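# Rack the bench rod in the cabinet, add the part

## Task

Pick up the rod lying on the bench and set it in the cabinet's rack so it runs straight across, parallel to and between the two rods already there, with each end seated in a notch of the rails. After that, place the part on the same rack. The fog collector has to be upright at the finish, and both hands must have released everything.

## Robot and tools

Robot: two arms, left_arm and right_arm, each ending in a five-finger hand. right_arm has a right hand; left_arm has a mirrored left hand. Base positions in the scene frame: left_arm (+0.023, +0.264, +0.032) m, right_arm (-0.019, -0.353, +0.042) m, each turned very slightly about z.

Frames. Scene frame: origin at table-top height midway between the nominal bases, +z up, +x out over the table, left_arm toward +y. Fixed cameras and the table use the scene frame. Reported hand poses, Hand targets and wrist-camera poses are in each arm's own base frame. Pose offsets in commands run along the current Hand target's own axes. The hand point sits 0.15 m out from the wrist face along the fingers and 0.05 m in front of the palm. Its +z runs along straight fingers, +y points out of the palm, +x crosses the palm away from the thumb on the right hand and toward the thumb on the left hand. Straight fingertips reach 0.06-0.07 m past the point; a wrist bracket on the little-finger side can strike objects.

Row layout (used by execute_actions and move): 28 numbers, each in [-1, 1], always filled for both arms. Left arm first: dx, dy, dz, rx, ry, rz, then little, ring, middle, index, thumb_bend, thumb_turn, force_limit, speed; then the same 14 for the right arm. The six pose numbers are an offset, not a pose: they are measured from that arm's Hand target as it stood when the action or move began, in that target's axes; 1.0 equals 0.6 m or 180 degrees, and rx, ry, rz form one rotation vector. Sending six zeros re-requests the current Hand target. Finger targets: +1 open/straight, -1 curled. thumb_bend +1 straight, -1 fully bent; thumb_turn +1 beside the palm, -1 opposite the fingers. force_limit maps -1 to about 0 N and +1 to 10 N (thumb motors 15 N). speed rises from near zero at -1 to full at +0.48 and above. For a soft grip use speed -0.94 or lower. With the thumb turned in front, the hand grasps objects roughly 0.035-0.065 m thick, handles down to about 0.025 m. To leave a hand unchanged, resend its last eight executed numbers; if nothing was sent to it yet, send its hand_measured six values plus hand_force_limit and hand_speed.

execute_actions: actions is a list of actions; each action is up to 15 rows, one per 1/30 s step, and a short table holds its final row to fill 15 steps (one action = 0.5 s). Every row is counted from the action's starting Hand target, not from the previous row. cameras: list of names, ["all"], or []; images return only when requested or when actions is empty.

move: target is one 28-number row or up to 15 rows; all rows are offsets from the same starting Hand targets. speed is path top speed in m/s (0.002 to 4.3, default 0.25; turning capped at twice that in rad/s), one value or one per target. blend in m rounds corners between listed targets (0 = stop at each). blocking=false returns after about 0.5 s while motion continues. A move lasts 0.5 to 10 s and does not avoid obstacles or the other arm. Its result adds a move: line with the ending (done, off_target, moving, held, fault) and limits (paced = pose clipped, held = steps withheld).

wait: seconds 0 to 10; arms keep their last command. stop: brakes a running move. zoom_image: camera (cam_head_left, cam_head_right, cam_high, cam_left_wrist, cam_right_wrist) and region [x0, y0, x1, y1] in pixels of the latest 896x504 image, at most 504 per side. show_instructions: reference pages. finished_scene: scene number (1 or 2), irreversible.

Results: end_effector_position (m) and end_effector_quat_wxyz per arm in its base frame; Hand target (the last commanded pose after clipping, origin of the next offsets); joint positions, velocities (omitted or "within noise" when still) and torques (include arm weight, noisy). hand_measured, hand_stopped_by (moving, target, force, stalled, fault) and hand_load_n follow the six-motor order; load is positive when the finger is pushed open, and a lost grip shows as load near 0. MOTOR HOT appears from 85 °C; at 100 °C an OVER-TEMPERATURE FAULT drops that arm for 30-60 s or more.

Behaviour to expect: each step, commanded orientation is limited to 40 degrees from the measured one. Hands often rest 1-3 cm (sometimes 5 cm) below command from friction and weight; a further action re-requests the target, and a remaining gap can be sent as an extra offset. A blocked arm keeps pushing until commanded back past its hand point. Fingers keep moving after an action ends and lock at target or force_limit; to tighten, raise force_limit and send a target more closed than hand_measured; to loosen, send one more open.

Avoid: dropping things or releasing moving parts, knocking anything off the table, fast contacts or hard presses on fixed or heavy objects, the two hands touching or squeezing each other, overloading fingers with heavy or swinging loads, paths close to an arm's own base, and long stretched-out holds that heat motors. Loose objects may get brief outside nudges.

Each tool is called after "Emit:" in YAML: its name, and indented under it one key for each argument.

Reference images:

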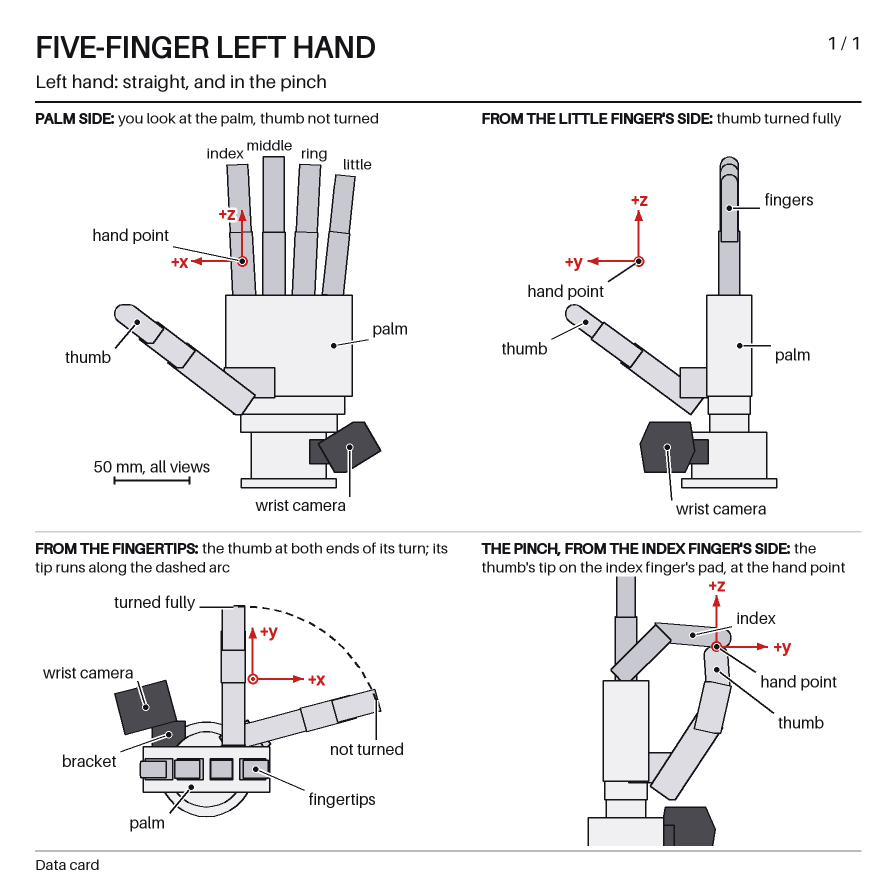

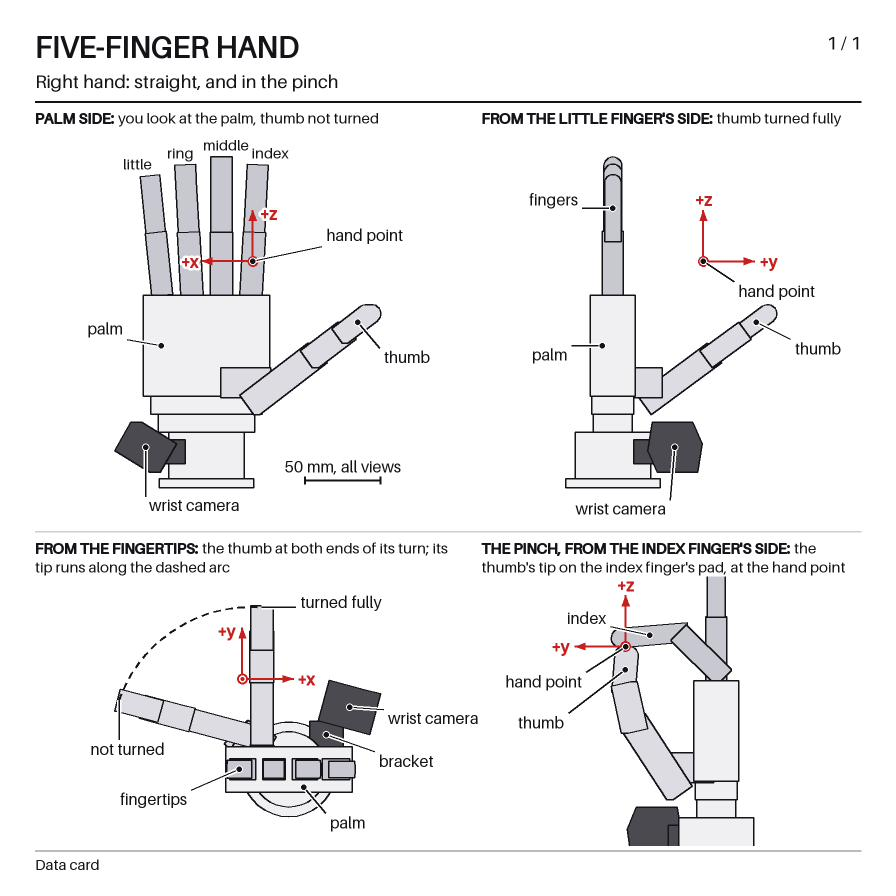

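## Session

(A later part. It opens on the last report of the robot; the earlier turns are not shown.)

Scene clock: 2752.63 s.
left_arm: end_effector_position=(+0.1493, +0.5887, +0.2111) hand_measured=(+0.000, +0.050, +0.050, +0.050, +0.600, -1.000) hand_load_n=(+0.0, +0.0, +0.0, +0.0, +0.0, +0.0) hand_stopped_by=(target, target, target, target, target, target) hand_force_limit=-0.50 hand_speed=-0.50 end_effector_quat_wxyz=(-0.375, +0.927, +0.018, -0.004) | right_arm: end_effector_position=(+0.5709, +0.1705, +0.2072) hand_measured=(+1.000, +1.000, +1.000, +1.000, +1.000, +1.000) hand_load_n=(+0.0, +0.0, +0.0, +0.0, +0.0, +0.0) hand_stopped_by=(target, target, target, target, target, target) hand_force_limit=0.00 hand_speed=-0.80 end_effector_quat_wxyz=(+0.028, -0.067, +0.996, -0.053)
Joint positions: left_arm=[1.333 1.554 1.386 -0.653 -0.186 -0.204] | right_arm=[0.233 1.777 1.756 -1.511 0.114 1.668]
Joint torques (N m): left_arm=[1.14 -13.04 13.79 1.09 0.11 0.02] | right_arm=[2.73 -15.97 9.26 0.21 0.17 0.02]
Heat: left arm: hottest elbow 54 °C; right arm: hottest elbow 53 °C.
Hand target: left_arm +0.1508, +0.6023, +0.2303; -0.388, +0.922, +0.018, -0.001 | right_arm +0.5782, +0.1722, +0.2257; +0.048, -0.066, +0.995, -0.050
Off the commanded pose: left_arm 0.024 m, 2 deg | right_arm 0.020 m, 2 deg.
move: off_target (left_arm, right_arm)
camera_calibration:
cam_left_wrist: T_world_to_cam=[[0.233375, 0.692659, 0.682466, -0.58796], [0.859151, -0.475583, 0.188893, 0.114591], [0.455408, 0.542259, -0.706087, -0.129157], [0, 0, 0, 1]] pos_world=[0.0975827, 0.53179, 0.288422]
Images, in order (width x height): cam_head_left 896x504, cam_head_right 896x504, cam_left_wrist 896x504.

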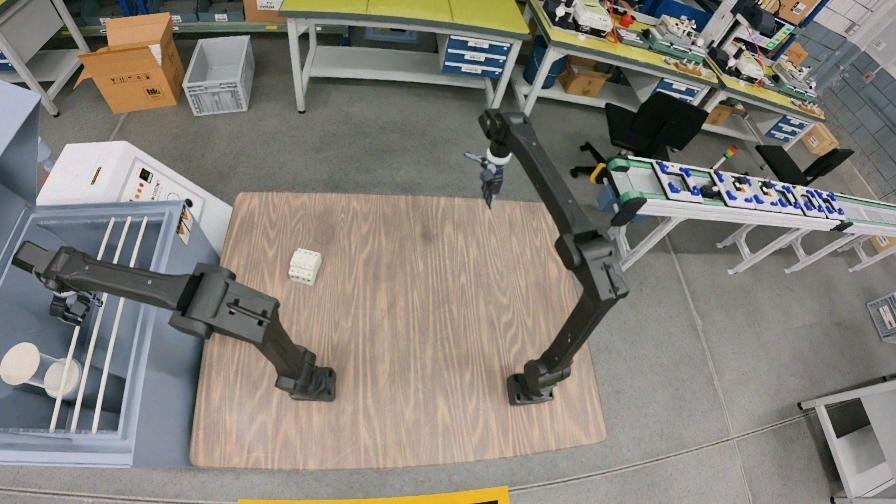

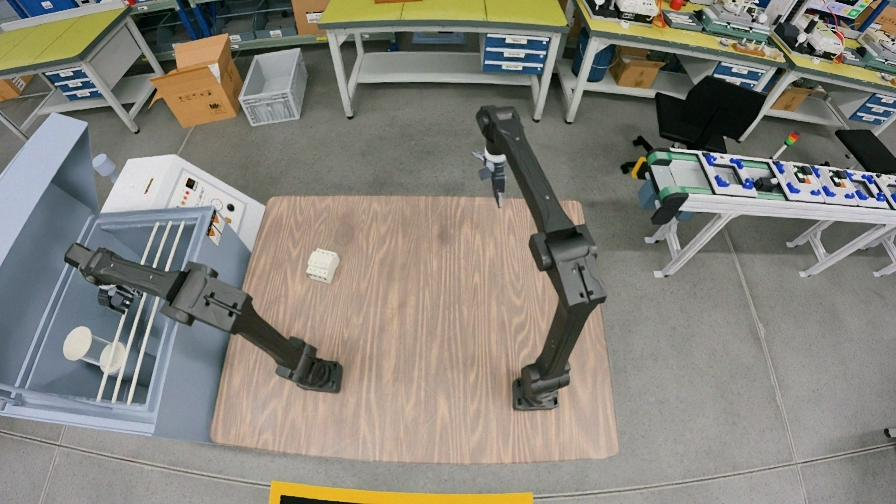

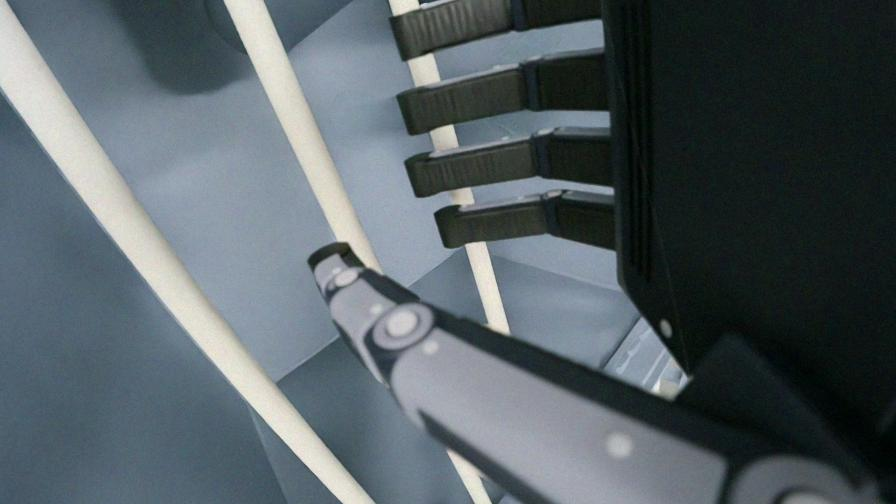

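Emit:
move:
  target:
    - [0,-0.0723,-0.141,0,0,0,0,0.05,0.05,0.05,0.6,-1,-0.5,-0.5,0,0,0,0,0,0,1,1,1,1,1,1,0,-0.8]
    - [0.175,0.4368,-0.586,-0.006,0.358,0.350,0,0.05,0.05,0.05,0.6,-1,-0.5,-0.5,0,0,0,0,0,0,1,1,1,1,1,1,0,-0.8]
  speed: 0.2
  blend: [0.03,0]
  cameras: ["cam_left_wrist","cam_head_left","cam_head_right"]

Emit:
zoom_image:
  camera: "cam_head_left"
  region: [30, 190, 170, 450]

Scene clock: 2836.53 s.
left_arm: end_effector_position=(+0.2709, +0.1759, +0.2904) hand_measured=(+0.000, +0.050, +0.050, +0.050, +0.600, -1.000) hand_load_n=(+0.0, +0.0, +0.0, +0.0, +0.0, +0.0) hand_stopped_by=(target, target, target, target, target, target) hand_force_limit=-0.50 hand_speed=-0.50 end_effector_quat_wxyz=(-0.277, +0.668, -0.634, +0.274) | right_arm: end_effector_position=(+0.5709, +0.1705, +0.2072) hand_measured=(+1.000, +1.000, +1.000, +1.000, +1.000, +1.000) hand_load_n=(+0.0, +0.0, +0.0, +0.0, +0.0, +0.0) hand_stopped_by=(target, target, target, target, target, target) hand_force_limit=0.00 hand_speed=-0.80 end_effector_quat_wxyz=(+0.028, -0.067, +0.996, -0.053)
Joint positions: left_arm=[0.874 0.924 1.071 -1.117 0.566 0.643] | right_arm=[0.233 1.777 1.756 -1.511 0.114 1.668]
Joint torques (N m): left_arm=[0.44 -5.77 9.73 0.9 0.58 0.04] | right_arm=[3.66 -16.32 9.14 0.1 0.17 0.05]
Heat: left arm: hottest elbow 58 °C; right arm: hottest elbow 53 °C.
Hand target: left_arm +0.2694, +0.1715, +0.2903; -0.274, +0.664, -0.640, +0.274 | right_arm +0.5782, +0.1722, +0.2257; +0.048, -0.066, +0.995, -0.050
Off the commanded pose: left_arm 0.005 m, 1 deg | right_arm 0.020 m, 2 deg.
move: off_target (right_arm)
camera_calibration:
cam_left_wrist: T_world_to_cam=[[0.672331, -0.22206, 0.706159, -0.349402], [-0.473948, -0.861917, 0.180204, 0.230436], [0.568634, -0.455839, -0.684738, 0.234086], [0, 0, 0, 1]] pos_world=[0.211019, 0.227734, 0.365495]
Images, in order (width x height): cam_head_left 896x504, cam_head_right 896x504, cam_left_wrist 896x504.

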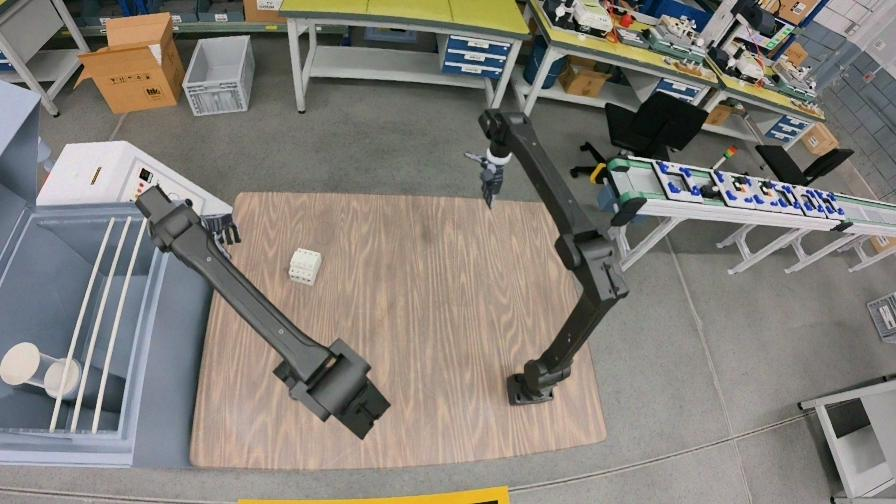

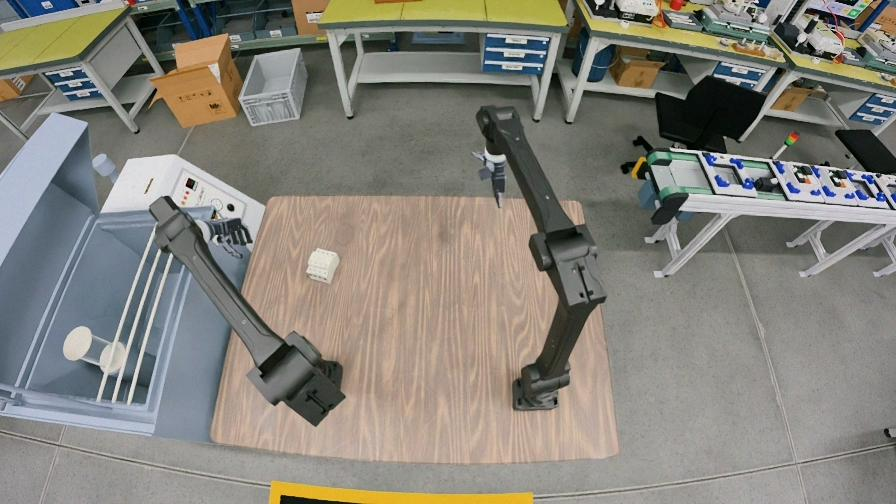

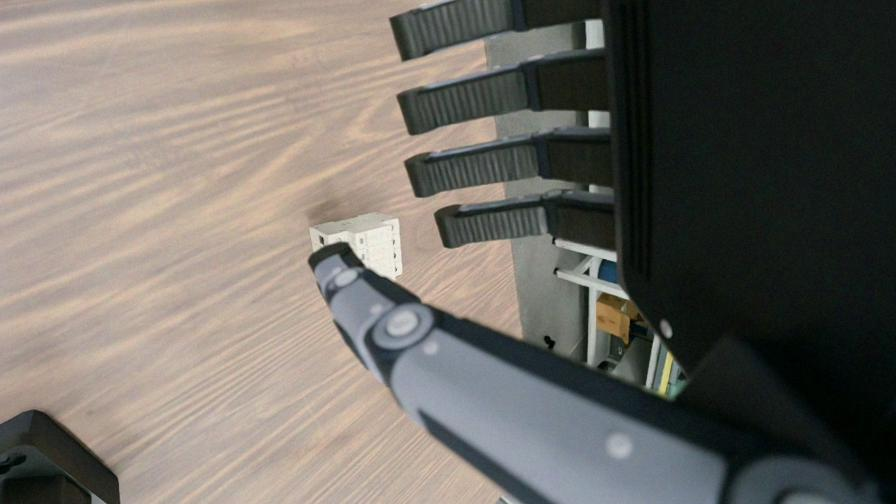

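Scaled by 1.938 from the camera's 896x504 image, which has a finer 1280x720 frame.

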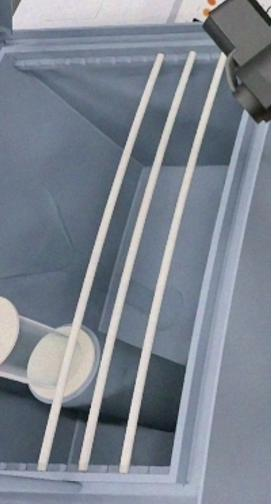

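Emit:
zoom_image:
  camera: "cam_left_wrist"
  region: [290, 190, 430, 310]

Scaled by 3.600 from the camera's 896x504 image, which has a finer 1280x720 frame.

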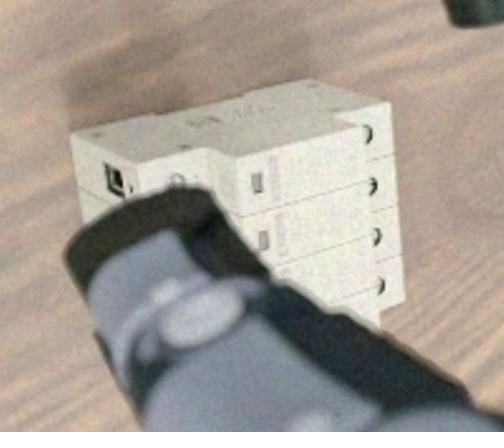

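Emit:
execute_actions:
  actions:
    - [[0,0,0,0,0,0,0.6,0.6,0.6,0.6,1,1,0,0.3,0,0,0,0,0,0,1,1,1,1,1,1,0,-0.8]]
    - [[0,0,0,0,0,0,0.6,0.6,0.6,0.6,1,1,0,0.3,0,0,0,0,0,0,1,1,1,1,1,1,0,-0.8]]
  cameras: ["cam_left_wrist"]

Emit:
zoom_image:
  camera: "cam_left_wrist"
  region: [290, 190, 430, 310]

Scene clock: 2854.47 s.
left_arm: end_effector_position=(+0.2708, +0.1761, +0.2903) hand_measured=(+0.600, +0.600, +0.600, +0.600, +1.000, +1.000) hand_load_n=(+0.0, +0.0, +0.0, +0.0, +0.0, -0.5) hand_stopped_by=(target, target, target, target, target, target) hand_force_limit=0.00 hand_speed=0.30 end_effector_quat_wxyz=(-0.277, +0.667, -0.635, +0.274) | right_arm: end_effector_position=(+0.5709, +0.1705, +0.2072) hand_measured=(+1.000, +1.000, +1.000, +1.000, +1.000, +1.000) hand_load_n=(+0.0, +0.0, +0.0, +0.0, +0.0, +0.0) hand_stopped_by=(target, target, target, target, target, target) hand_force_limit=0.00 hand_speed=-0.80 end_effector_quat_wxyz=(+0.028, -0.067, +0.996, -0.053)
Joint positions: left_arm=[0.874 0.924 1.071 -1.117 0.566 0.646] | right_arm=[0.233 1.777 1.756 -1.511 0.114 1.668]
Joint torques (N m): left_arm=[0.56 -6.01 9.57 0.94 0.65 0.01] | right_arm=[3.49 -16.38 9.24 0.49 0.17 0.08]
Heat: left arm: hottest elbow 58 °C; right arm: hottest elbow 53 °C.
Hand target: left_arm +0.2694, +0.1715, +0.2903; -0.274, +0.664, -0.640, +0.274 | right_arm +0.5782, +0.1722, +0.2257; +0.048, -0.066, +0.995, -0.050
Off the commanded pose: left_arm 0.005 m, 1 deg | right_arm 0.020 m, 2 deg.
camera_calibration:
cam_left_wrist: T_world_to_cam=[[0.671975, -0.22429, 0.705793, -0.348725], [-0.47535, -0.861431, 0.178825, 0.231256], [0.567883, -0.455665, -0.685477, 0.234462], [0, 0, 0, 1]] pos_world=[0.211116, 0.227831, 0.365491]
Images, in order (width x height): cam_left_wrist 896x504.

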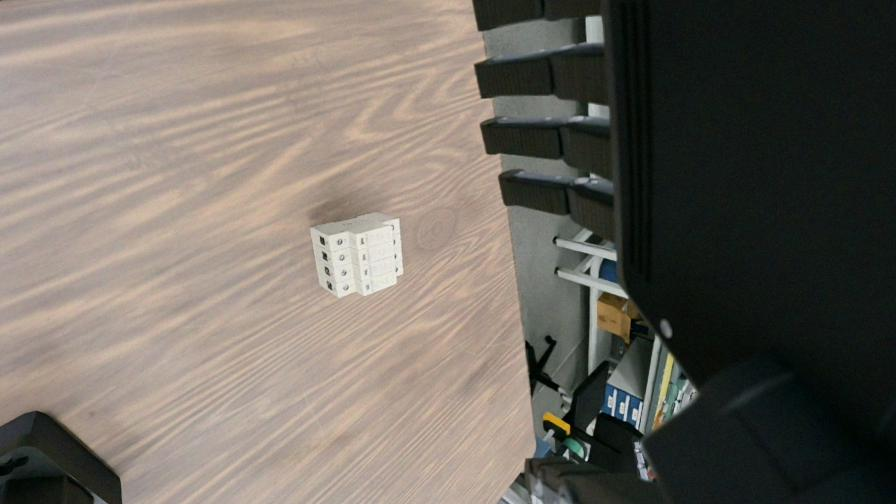

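Scaled by 3.600 from the camera's 896x504 image, which has a finer 1280x720 frame.

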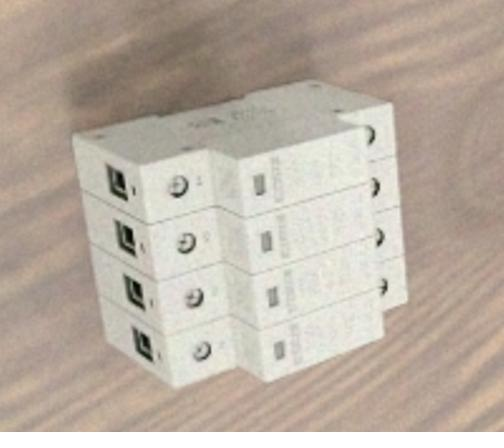

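Emit:
move:
  target: [0.2252,0.0365,0.2772,0.046,0.0687,0.0674,1,0.35,0.47,0.35,0.9,-1,0,0.3,0,0,0,0,0,0,1,1,1,1,1,1,0,-0.8]
  speed: 0.15
  cameras: ["cam_left_wrist","cam_head_left","cam_head_right"]

Scene clock: 2892.87 s.
left_arm: end_effector_position=(+0.3736, +0.0392, +0.1615) hand_measured=(+1.000, +0.350, +0.470, +0.350, +0.900, -1.000) hand_load_n=(+0.0, +0.0, +0.0, +0.0, +0.0, +0.0) hand_stopped_by=(target, target, target, target, target, target) hand_force_limit=0.00 hand_speed=0.30 end_effector_quat_wxyz=(+0.278, -0.537, +0.712, -0.357) | right_arm: end_effector_position=(+0.5709, +0.1705, +0.2072) hand_measured=(+1.000, +1.000, +1.000, +1.000, +1.000, +1.000) hand_load_n=(+0.5, +0.0, +0.0, +0.0, +0.0, +0.0) hand_stopped_by=(target, target, target, target, target, target) hand_force_limit=0.00 hand_speed=-0.80 end_effector_quat_wxyz=(+0.028, -0.067, +0.996, -0.053)
Joint positions: left_arm=[0.362 0.96 0.681 -0.454 0.492 0.417] | right_arm=[0.233 1.777 1.756 -1.511 0.114 1.668]
Joint torques (N m): left_arm=[0.32 -4.84 9.7 2.14 0.27 -0.1] | right_arm=[3.37 -16.15 9.2 0.24 0.16 0.01]
Heat: left arm: hottest elbow 56 °C; right arm: hottest elbow 53 °C.
Hand target: left_arm +0.3774, +0.0380, +0.1603; +0.279, -0.538, +0.710, -0.359 | right_arm +0.5782, +0.1722, +0.2257; +0.048, -0.066, +0.995, -0.050
Off the commanded pose: left_arm 0.004 m, 0 deg | right_arm 0.020 m, 2 deg.
move: off_target (right_arm)
camera_calibration:
cam_left_wrist: T_world_to_cam=[[0.463909, -0.411591, 0.784462, -0.285122], [-0.737557, -0.669957, 0.0846581, 0.290873], [0.490712, -0.617859, -0.614371, 0.049139], [0, 0, 0, 1]] pos_world=[0.322694, 0.10788, 0.229233]
Images, in order (width x height): cam_head_left 896x504, cam_head_right 896x504, cam_left_wrist 896x504.

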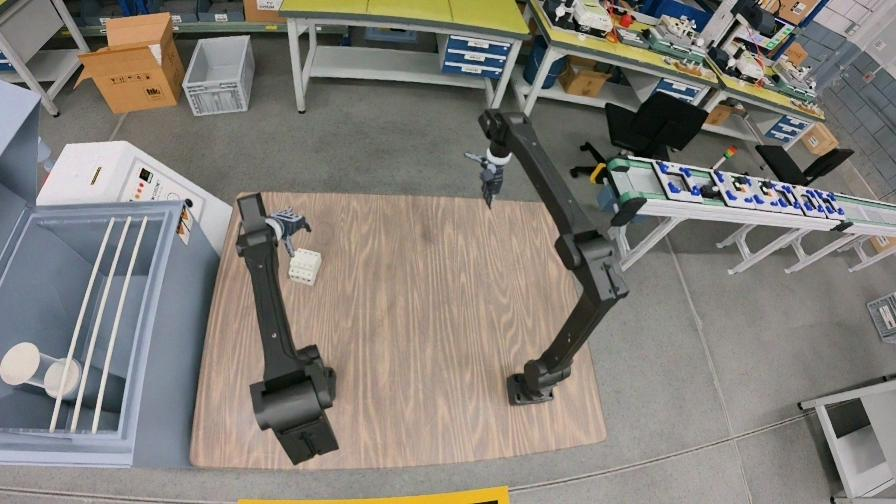

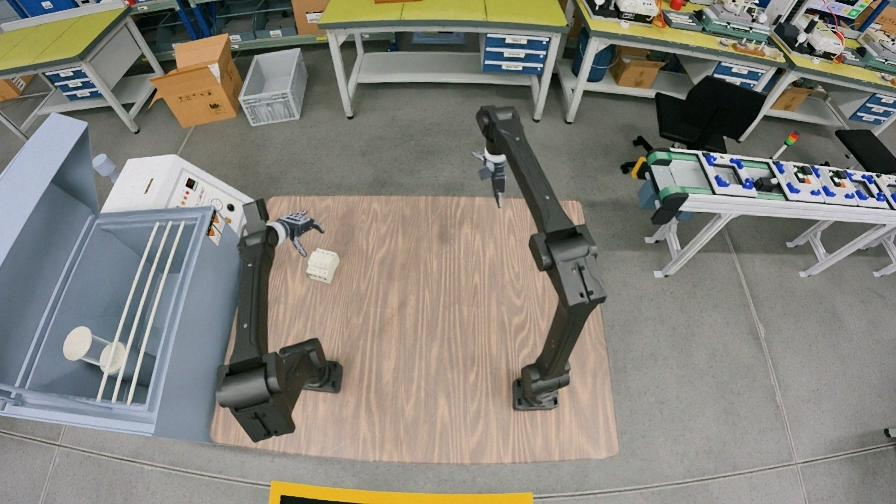

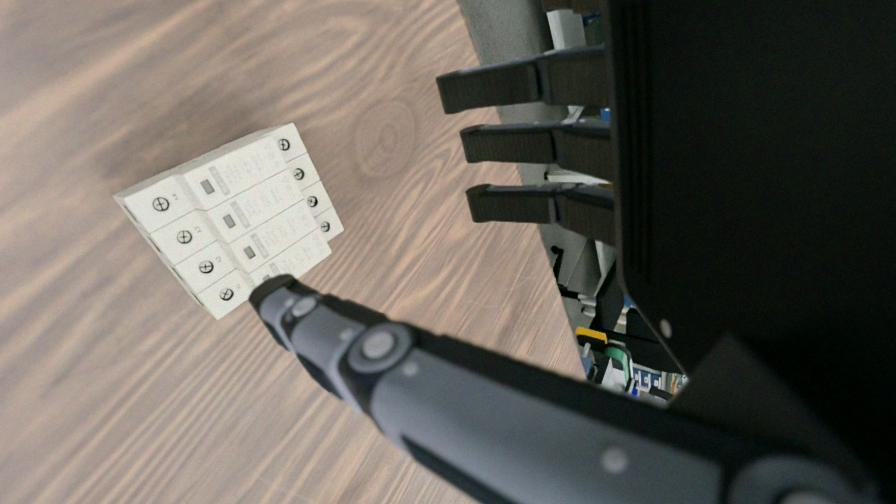

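Emit:
zoom_image:
  camera: "cam_left_wrist"
  region: [100, 100, 370, 340]

Scaled by 1.867 from the camera's 896x504 image, which has a finer 1280x720 frame.

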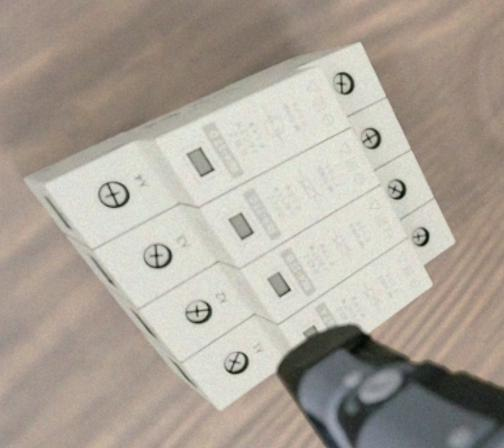

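Emit:
move:
  target: [0.0133,0.0888,0.08,0,0,0,1,0.35,0.47,0.35,0.9,-1,0,0.3,0,0,0,0,0,0,1,1,1,1,1,1,0,-0.8]
  speed: 0.08
  cameras: ["cam_left_wrist","cam_head_left","cam_head_right"]

Emit:
zoom_image:
  camera: "cam_left_wrist"
  region: [0, 0, 504, 504]

Emit:
zoom_image:
  camera: "cam_head_right"
  region: [250, 190, 390, 320]

Scene clock: 2936.37 s.
left_arm: end_effector_position=(+0.3798, +0.0306, +0.0905) hand_measured=(+1.000, +0.350, +0.470, +0.350, +0.900, -1.000) hand_load_n=(+0.0, +0.0, +0.0, +0.0, +0.0, +0.0) hand_stopped_by=(target, target, target, target, target, target) hand_force_limit=0.00 hand_speed=0.30 end_effector_quat_wxyz=(+0.278, -0.537, +0.712, -0.357) | right_arm: end_effector_position=(+0.5709, +0.1705, +0.2072) hand_measured=(+1.000, +1.000, +1.000, +1.000, +1.000, +1.000) hand_load_n=(+0.0, +0.0, +0.0, +0.0, +0.0, +0.0) hand_stopped_by=(target, target, target, target, target, target) hand_force_limit=0.00 hand_speed=-0.80 end_effector_quat_wxyz=(+0.028, -0.067, +0.996, -0.053)
Joint positions: left_arm=[0.326 1.071 0.543 -0.192 0.464 0.39] | right_arm=[0.233 1.777 1.756 -1.511 0.114 1.668]
Joint torques (N m): left_arm=[0.21 -5.19 8.77 2.22 0.25 -0.14] | right_arm=[2.78 -16.5 9.01 0.09 0.12 0.04]
Heat: left arm: hottest elbow 54 °C; right arm: hottest elbow 53 °C.
Hand target: left_arm +0.3827, +0.0288, +0.0889; +0.279, -0.538, +0.710, -0.359 | right_arm +0.5782, +0.1722, +0.2257; +0.048, -0.066, +0.995, -0.050
Off the commanded pose: left_arm 0.004 m, 0 deg | right_arm 0.020 m, 2 deg.
move: off_target (right_arm)
camera_calibration:
cam_left_wrist: T_world_to_cam=[[0.463688, -0.411592, 0.784592, -0.23579], [-0.737362, -0.670233, 0.0841754, 0.295738], [0.491213, -0.61756, -0.614271, -0.00304701], [0, 0, 0, 1]] pos_world=[0.328896, 0.0992821, 0.158234]
Images, in order (width x height): cam_head_left 896x504, cam_head_right 896x504, cam_left_wrist 896x504.

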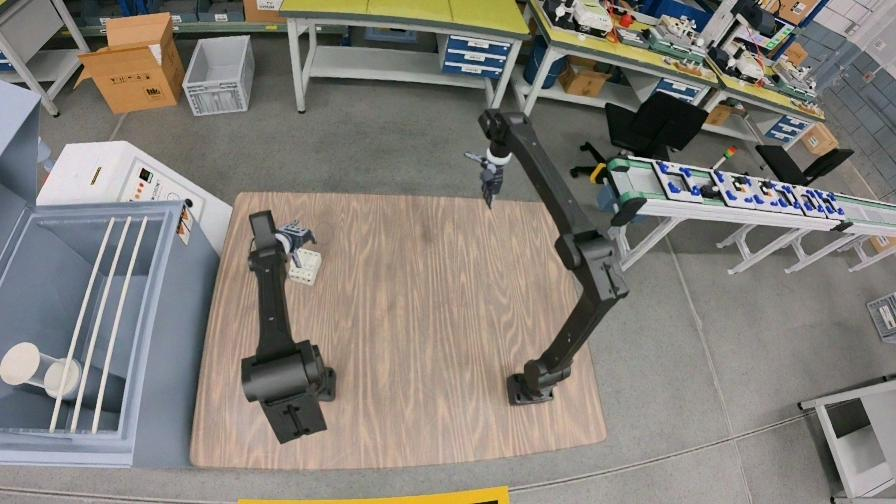

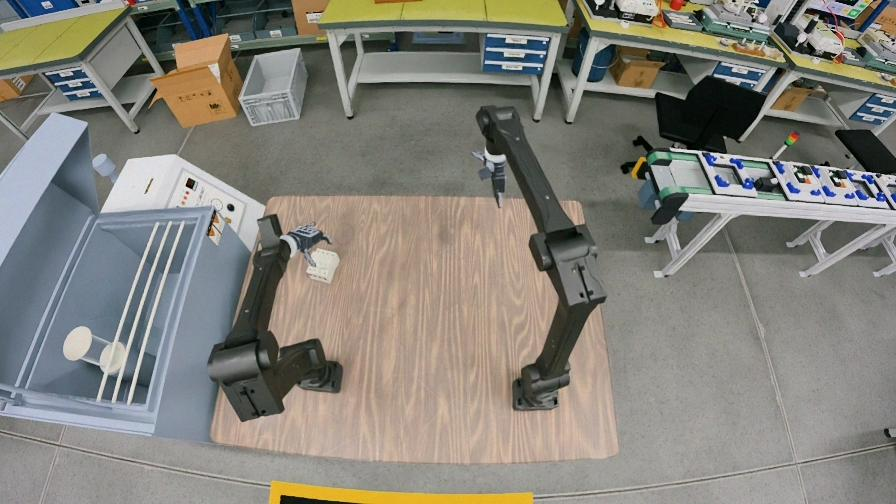

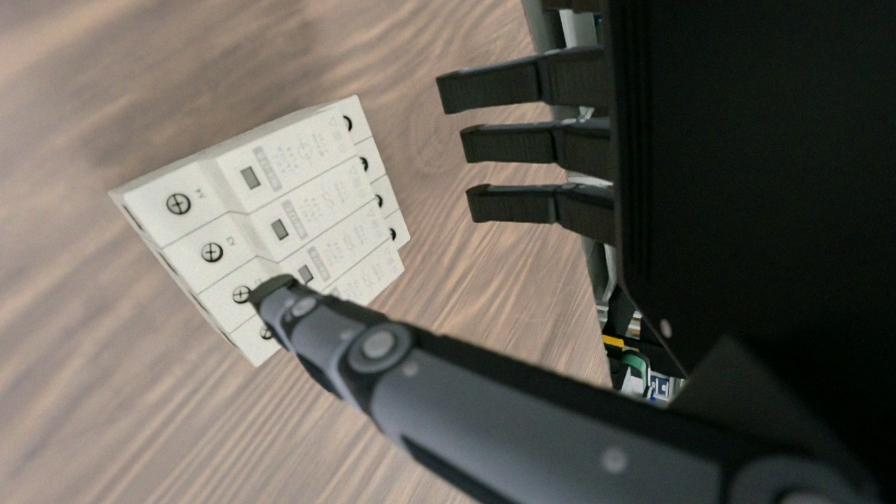

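Scaled by 1.000.

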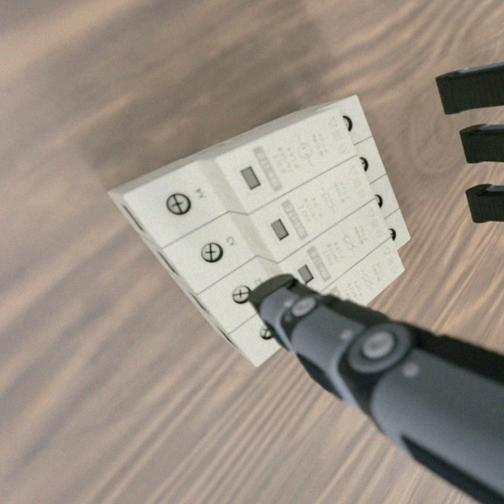

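Scaled by 3.600 from the camera's 896x504 image, which has a finer 1280x720 frame.

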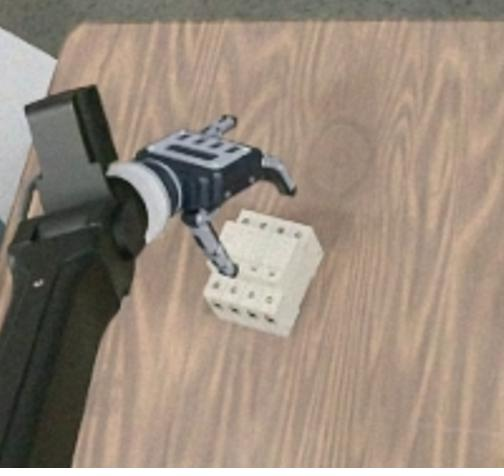

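Emit:
zoom_image:
  camera: "cam_left_wrist"
  region: [100, 80, 430, 380]

Scaled by 1.527 from the camera's 896x504 image, which has a finer 1280x720 frame.

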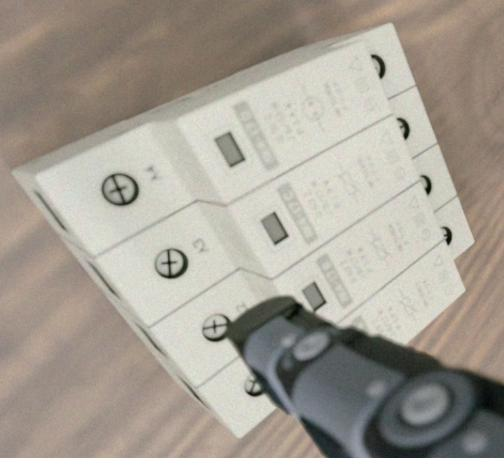

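Emit:
move:
  target: [0.0063,0.0527,0.0350,0,0,0,1,0.35,0.47,0.35,0.9,-1,0,0.3,0,0,0,0,0,0,1,1,1,1,1,1,0,-0.8]
  speed: 0.04
  cameras: ["cam_left_wrist","cam_head_left","cam_head_right"]

Emit:
zoom_image:
  camera: "cam_left_wrist"
  region: [100, 50, 520, 420]

Emit:
zoom_image:
  camera: "cam_head_right"
  region: [280, 220, 370, 300]

Emit:
zoom_image:
  camera: "cam_head_left"
  region: [260, 220, 350, 300]

Scene clock: 3021.30 s.
left_arm: end_effector_position=(+0.3784, +0.0280, +0.0532) hand_measured=(+1.000, +0.350, +0.470, +0.350, +0.900, -1.000) hand_load_n=(+0.0, +0.0, +0.0, +0.0, +0.0, +0.0) hand_stopped_by=(target, target, target, target, target, target) hand_force_limit=0.00 hand_speed=0.30 end_effector_quat_wxyz=(+0.279, -0.537, +0.711, -0.358) | right_arm: end_effector_position=(+0.5709, +0.1705, +0.2072) hand_measured=(+1.000, +1.000, +1.000, +1.000, +1.000, +1.000) hand_load_n=(+0.0, +0.0, +0.0, +0.0, +0.0, +0.0) hand_stopped_by=(target, target, target, target, target, target) hand_force_limit=0.00 hand_speed=-0.80 end_effector_quat_wxyz=(+0.028, -0.067, +0.996, -0.053)
Joint positions: left_arm=[0.319 1.149 0.475 -0.042 0.46 0.385] | right_arm=[0.233 1.777 1.756 -1.511 0.114 1.668]
Joint torques (N m): left_arm=[0.32 -5.48 7.86 2.22 0.26 -0.1] | right_arm=[2.84 -16.44 9.28 0.05 0.2 0.03]
Heat: left arm: hottest elbow 53 °C; right arm: hottest elbow 53 °C.
Hand target: left_arm +0.3803, +0.0260, +0.0508; +0.278, -0.538, +0.710, -0.359 | right_arm +0.5782, +0.1722, +0.2257; +0.048, -0.066, +0.995, -0.050
Off the commanded pose: left_arm 0.004 m, 0 deg | right_arm 0.020 m, 2 deg.
move: off_target (right_arm)
camera_calibration:
cam_left_wrist: T_world_to_cam=[[0.462387, -0.411993, 0.785149, -0.206508], [-0.737578, -0.670178, 0.0827077, 0.296275], [0.492115, -0.617352, -0.613759, -0.0272036], [0, 0, 0, 1]] pos_world=[0.3274, 0.0966827, 0.120939]
Images, in order (width x height): cam_head_left 896x504, cam_head_right 896x504, cam_left_wrist 896x504.

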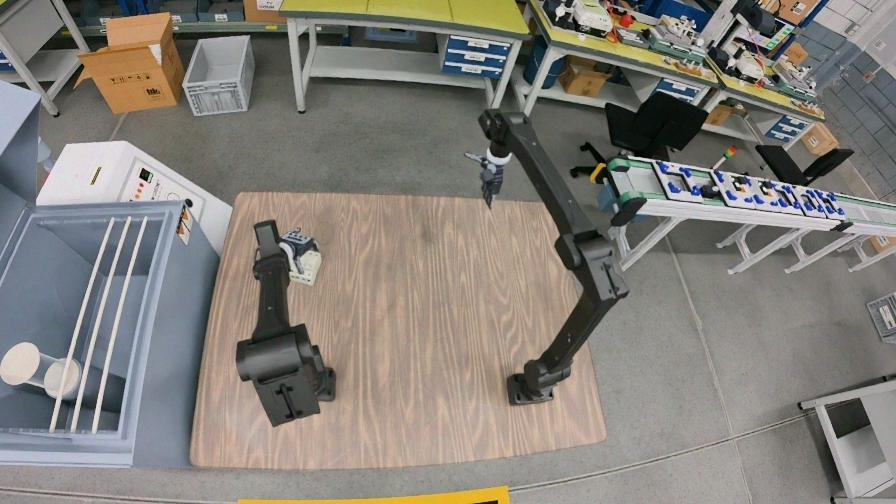

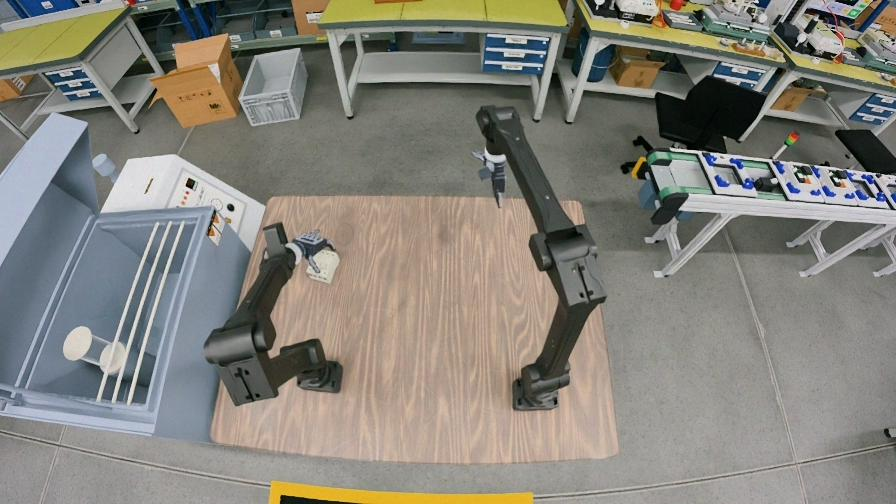

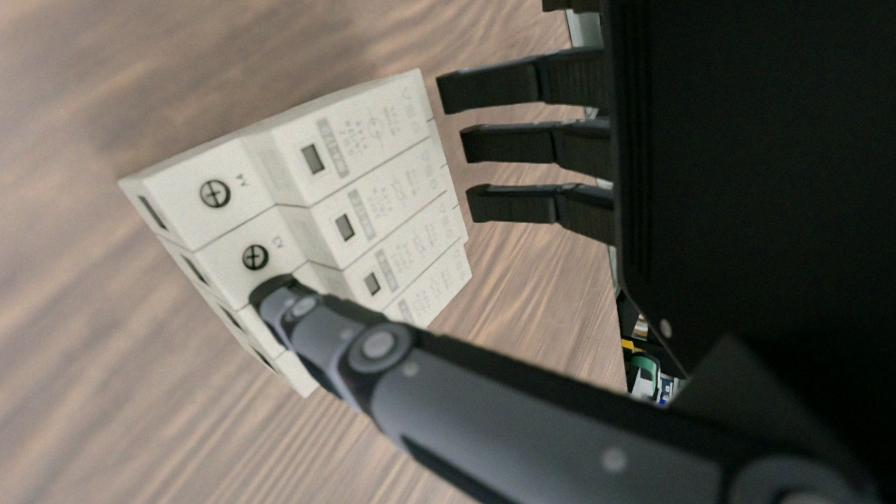

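Scaled by 1.200 from the camera's 896x504 image, which has a finer 1280x720 frame.

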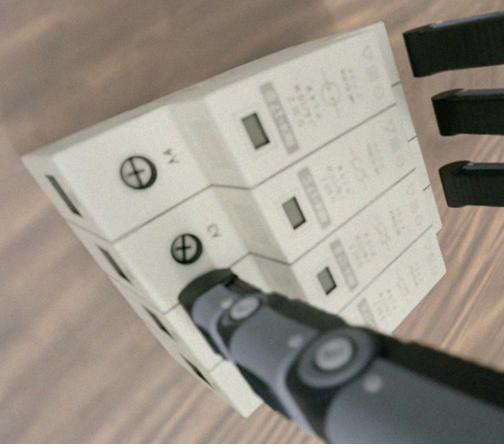

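Scaled by 5.600 from the camera's 896x504 image, which has a finer 1280x720 frame.

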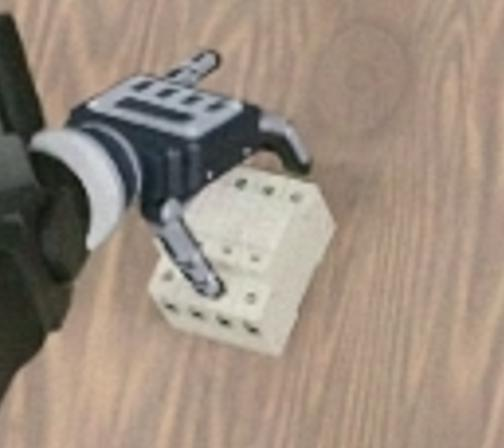

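Scaled by 5.600 from the camera's 896x504 image, which has a finer 1280x720 frame.

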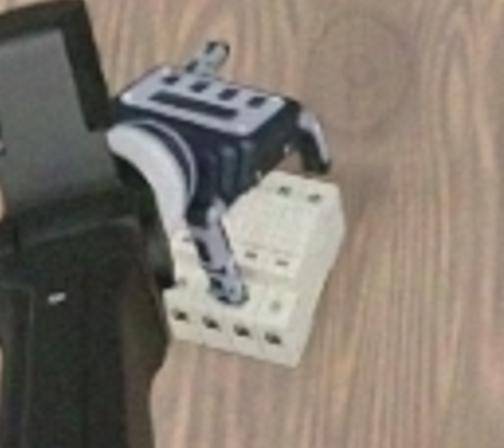

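Emit:
execute_actions:
  actions: []

Scene clock: 3039.57 s.
left_arm: end_effector_position=(+0.3784, +0.0280, +0.0532) hand_measured=(+1.000, +0.350, +0.470, +0.350, +0.900, -1.000) hand_load_n=(+0.0, -0.5, -0.5, +0.0, +0.0, +0.0) hand_stopped_by=(target, target, target, target, target, target) hand_force_limit=0.00 hand_speed=0.30 end_effector_quat_wxyz=(+0.279, -0.537, +0.711, -0.358) | right_arm: end_effector_position=(+0.5709, +0.1705, +0.2072) hand_measured=(+1.000, +1.000, +1.000, +1.000, +1.000, +1.000) hand_load_n=(+0.0, +0.0, +0.0, +0.0, +0.0, +0.0) hand_stopped_by=(target, target, target, target, target, target) hand_force_limit=0.00 hand_speed=-0.80 end_effector_quat_wxyz=(+0.028, -0.067, +0.996, -0.053)
Joint positions: left_arm=[0.319 1.149 0.475 -0.042 0.46 0.384] | right_arm=[0.233 1.777 1.756 -1.511 0.114 1.668]
Joint velocities: within noise
Joint torques (N m): left_arm=[0.32 -5.07 7.97 2.21 0.26 -0.11] | right_arm=[2.73 -16.44 9.31 0.18 0.16 -0.03]
Heat: left arm: hottest elbow 52 °C; right arm: hottest elbow 53 °C.
Hand target: left_arm +0.3802, +0.0259, +0.0508; +0.278, -0.538, +0.710, -0.359 | right_arm +0.5782, +0.1722, +0.2257; +0.048, -0.066, +0.995, -0.050
Off the commanded pose: left_arm 0.004 m, 0 deg | right_arm 0.020 m, 2 deg.
camera_calibration:
cam_left_wrist: T_world_to_cam=[[0.462544, -0.411725, 0.785198, -0.206545], [-0.737481, -0.670251, 0.0829831, 0.296143], [0.492113, -0.617452, -0.61366, -0.027156], [0, 0, 0, 1]] pos_world=[0.3273, 0.0966826, 0.12094]
cam_right_wrist: T_world_to_cam=[[-0.415857, 0.901161, -0.122357, 0.105289], [0.739123, 0.413297, 0.531867, -0.603267], [0.529868, 0.130744, -0.837941, -0.0380521], [0, 0, 0, 1]] pos_world=[0.509837, 0.159421, 0.301856]

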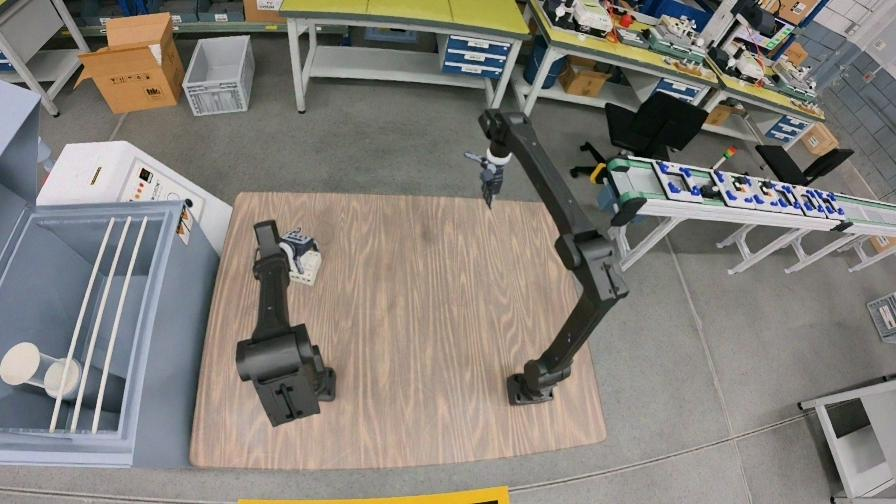

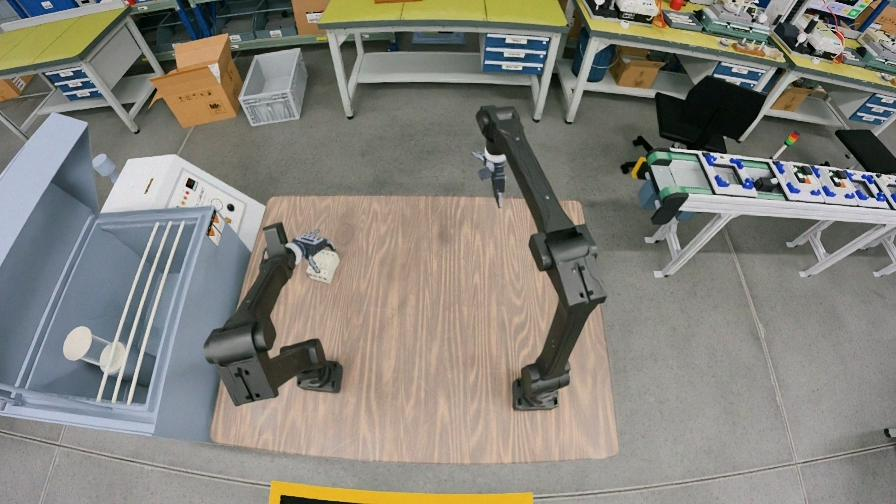

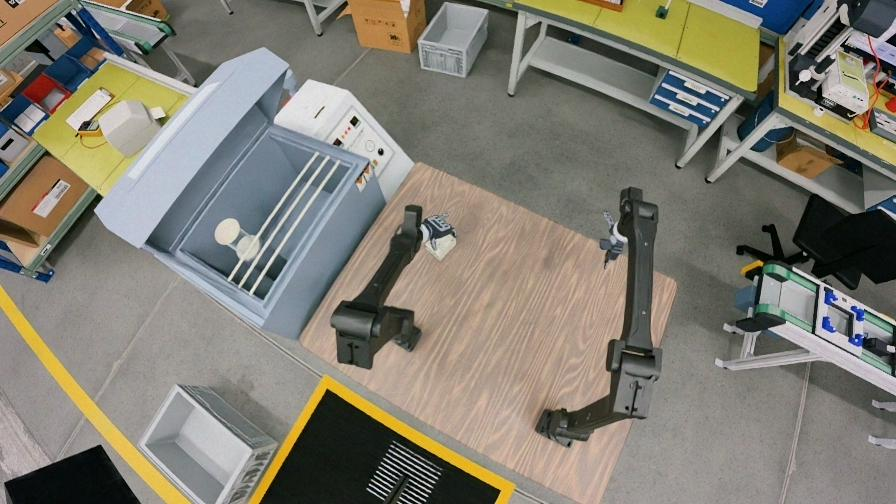

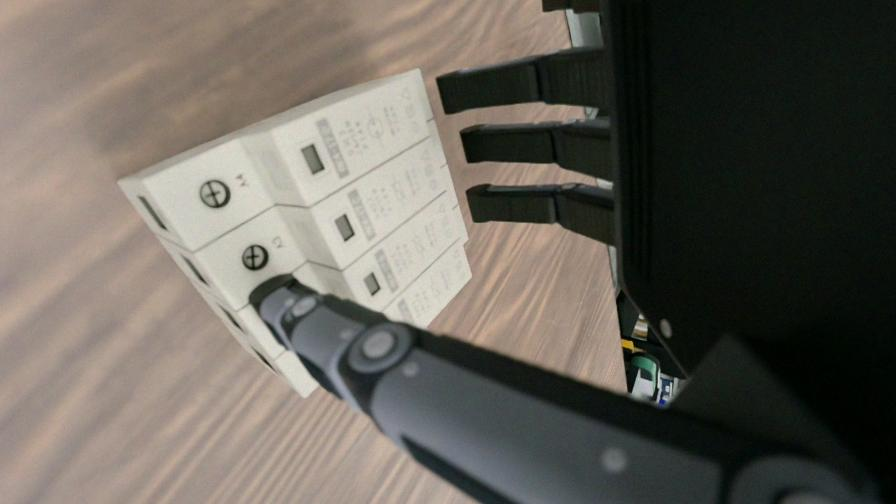

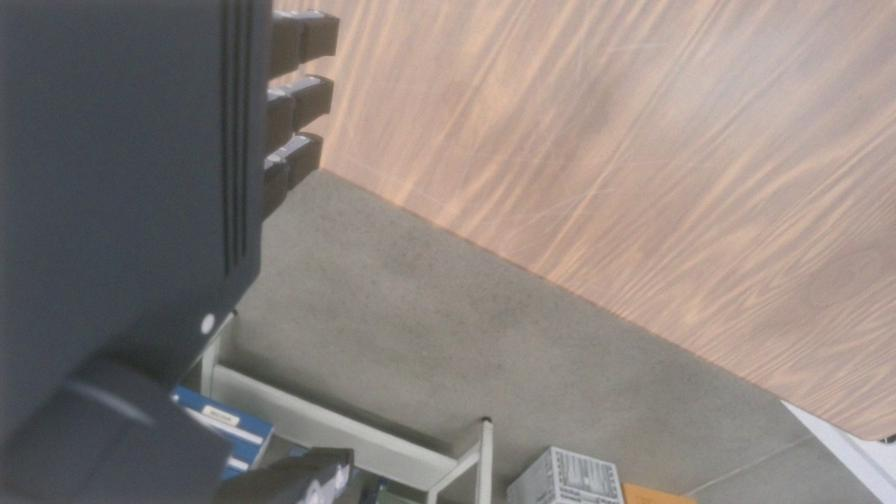

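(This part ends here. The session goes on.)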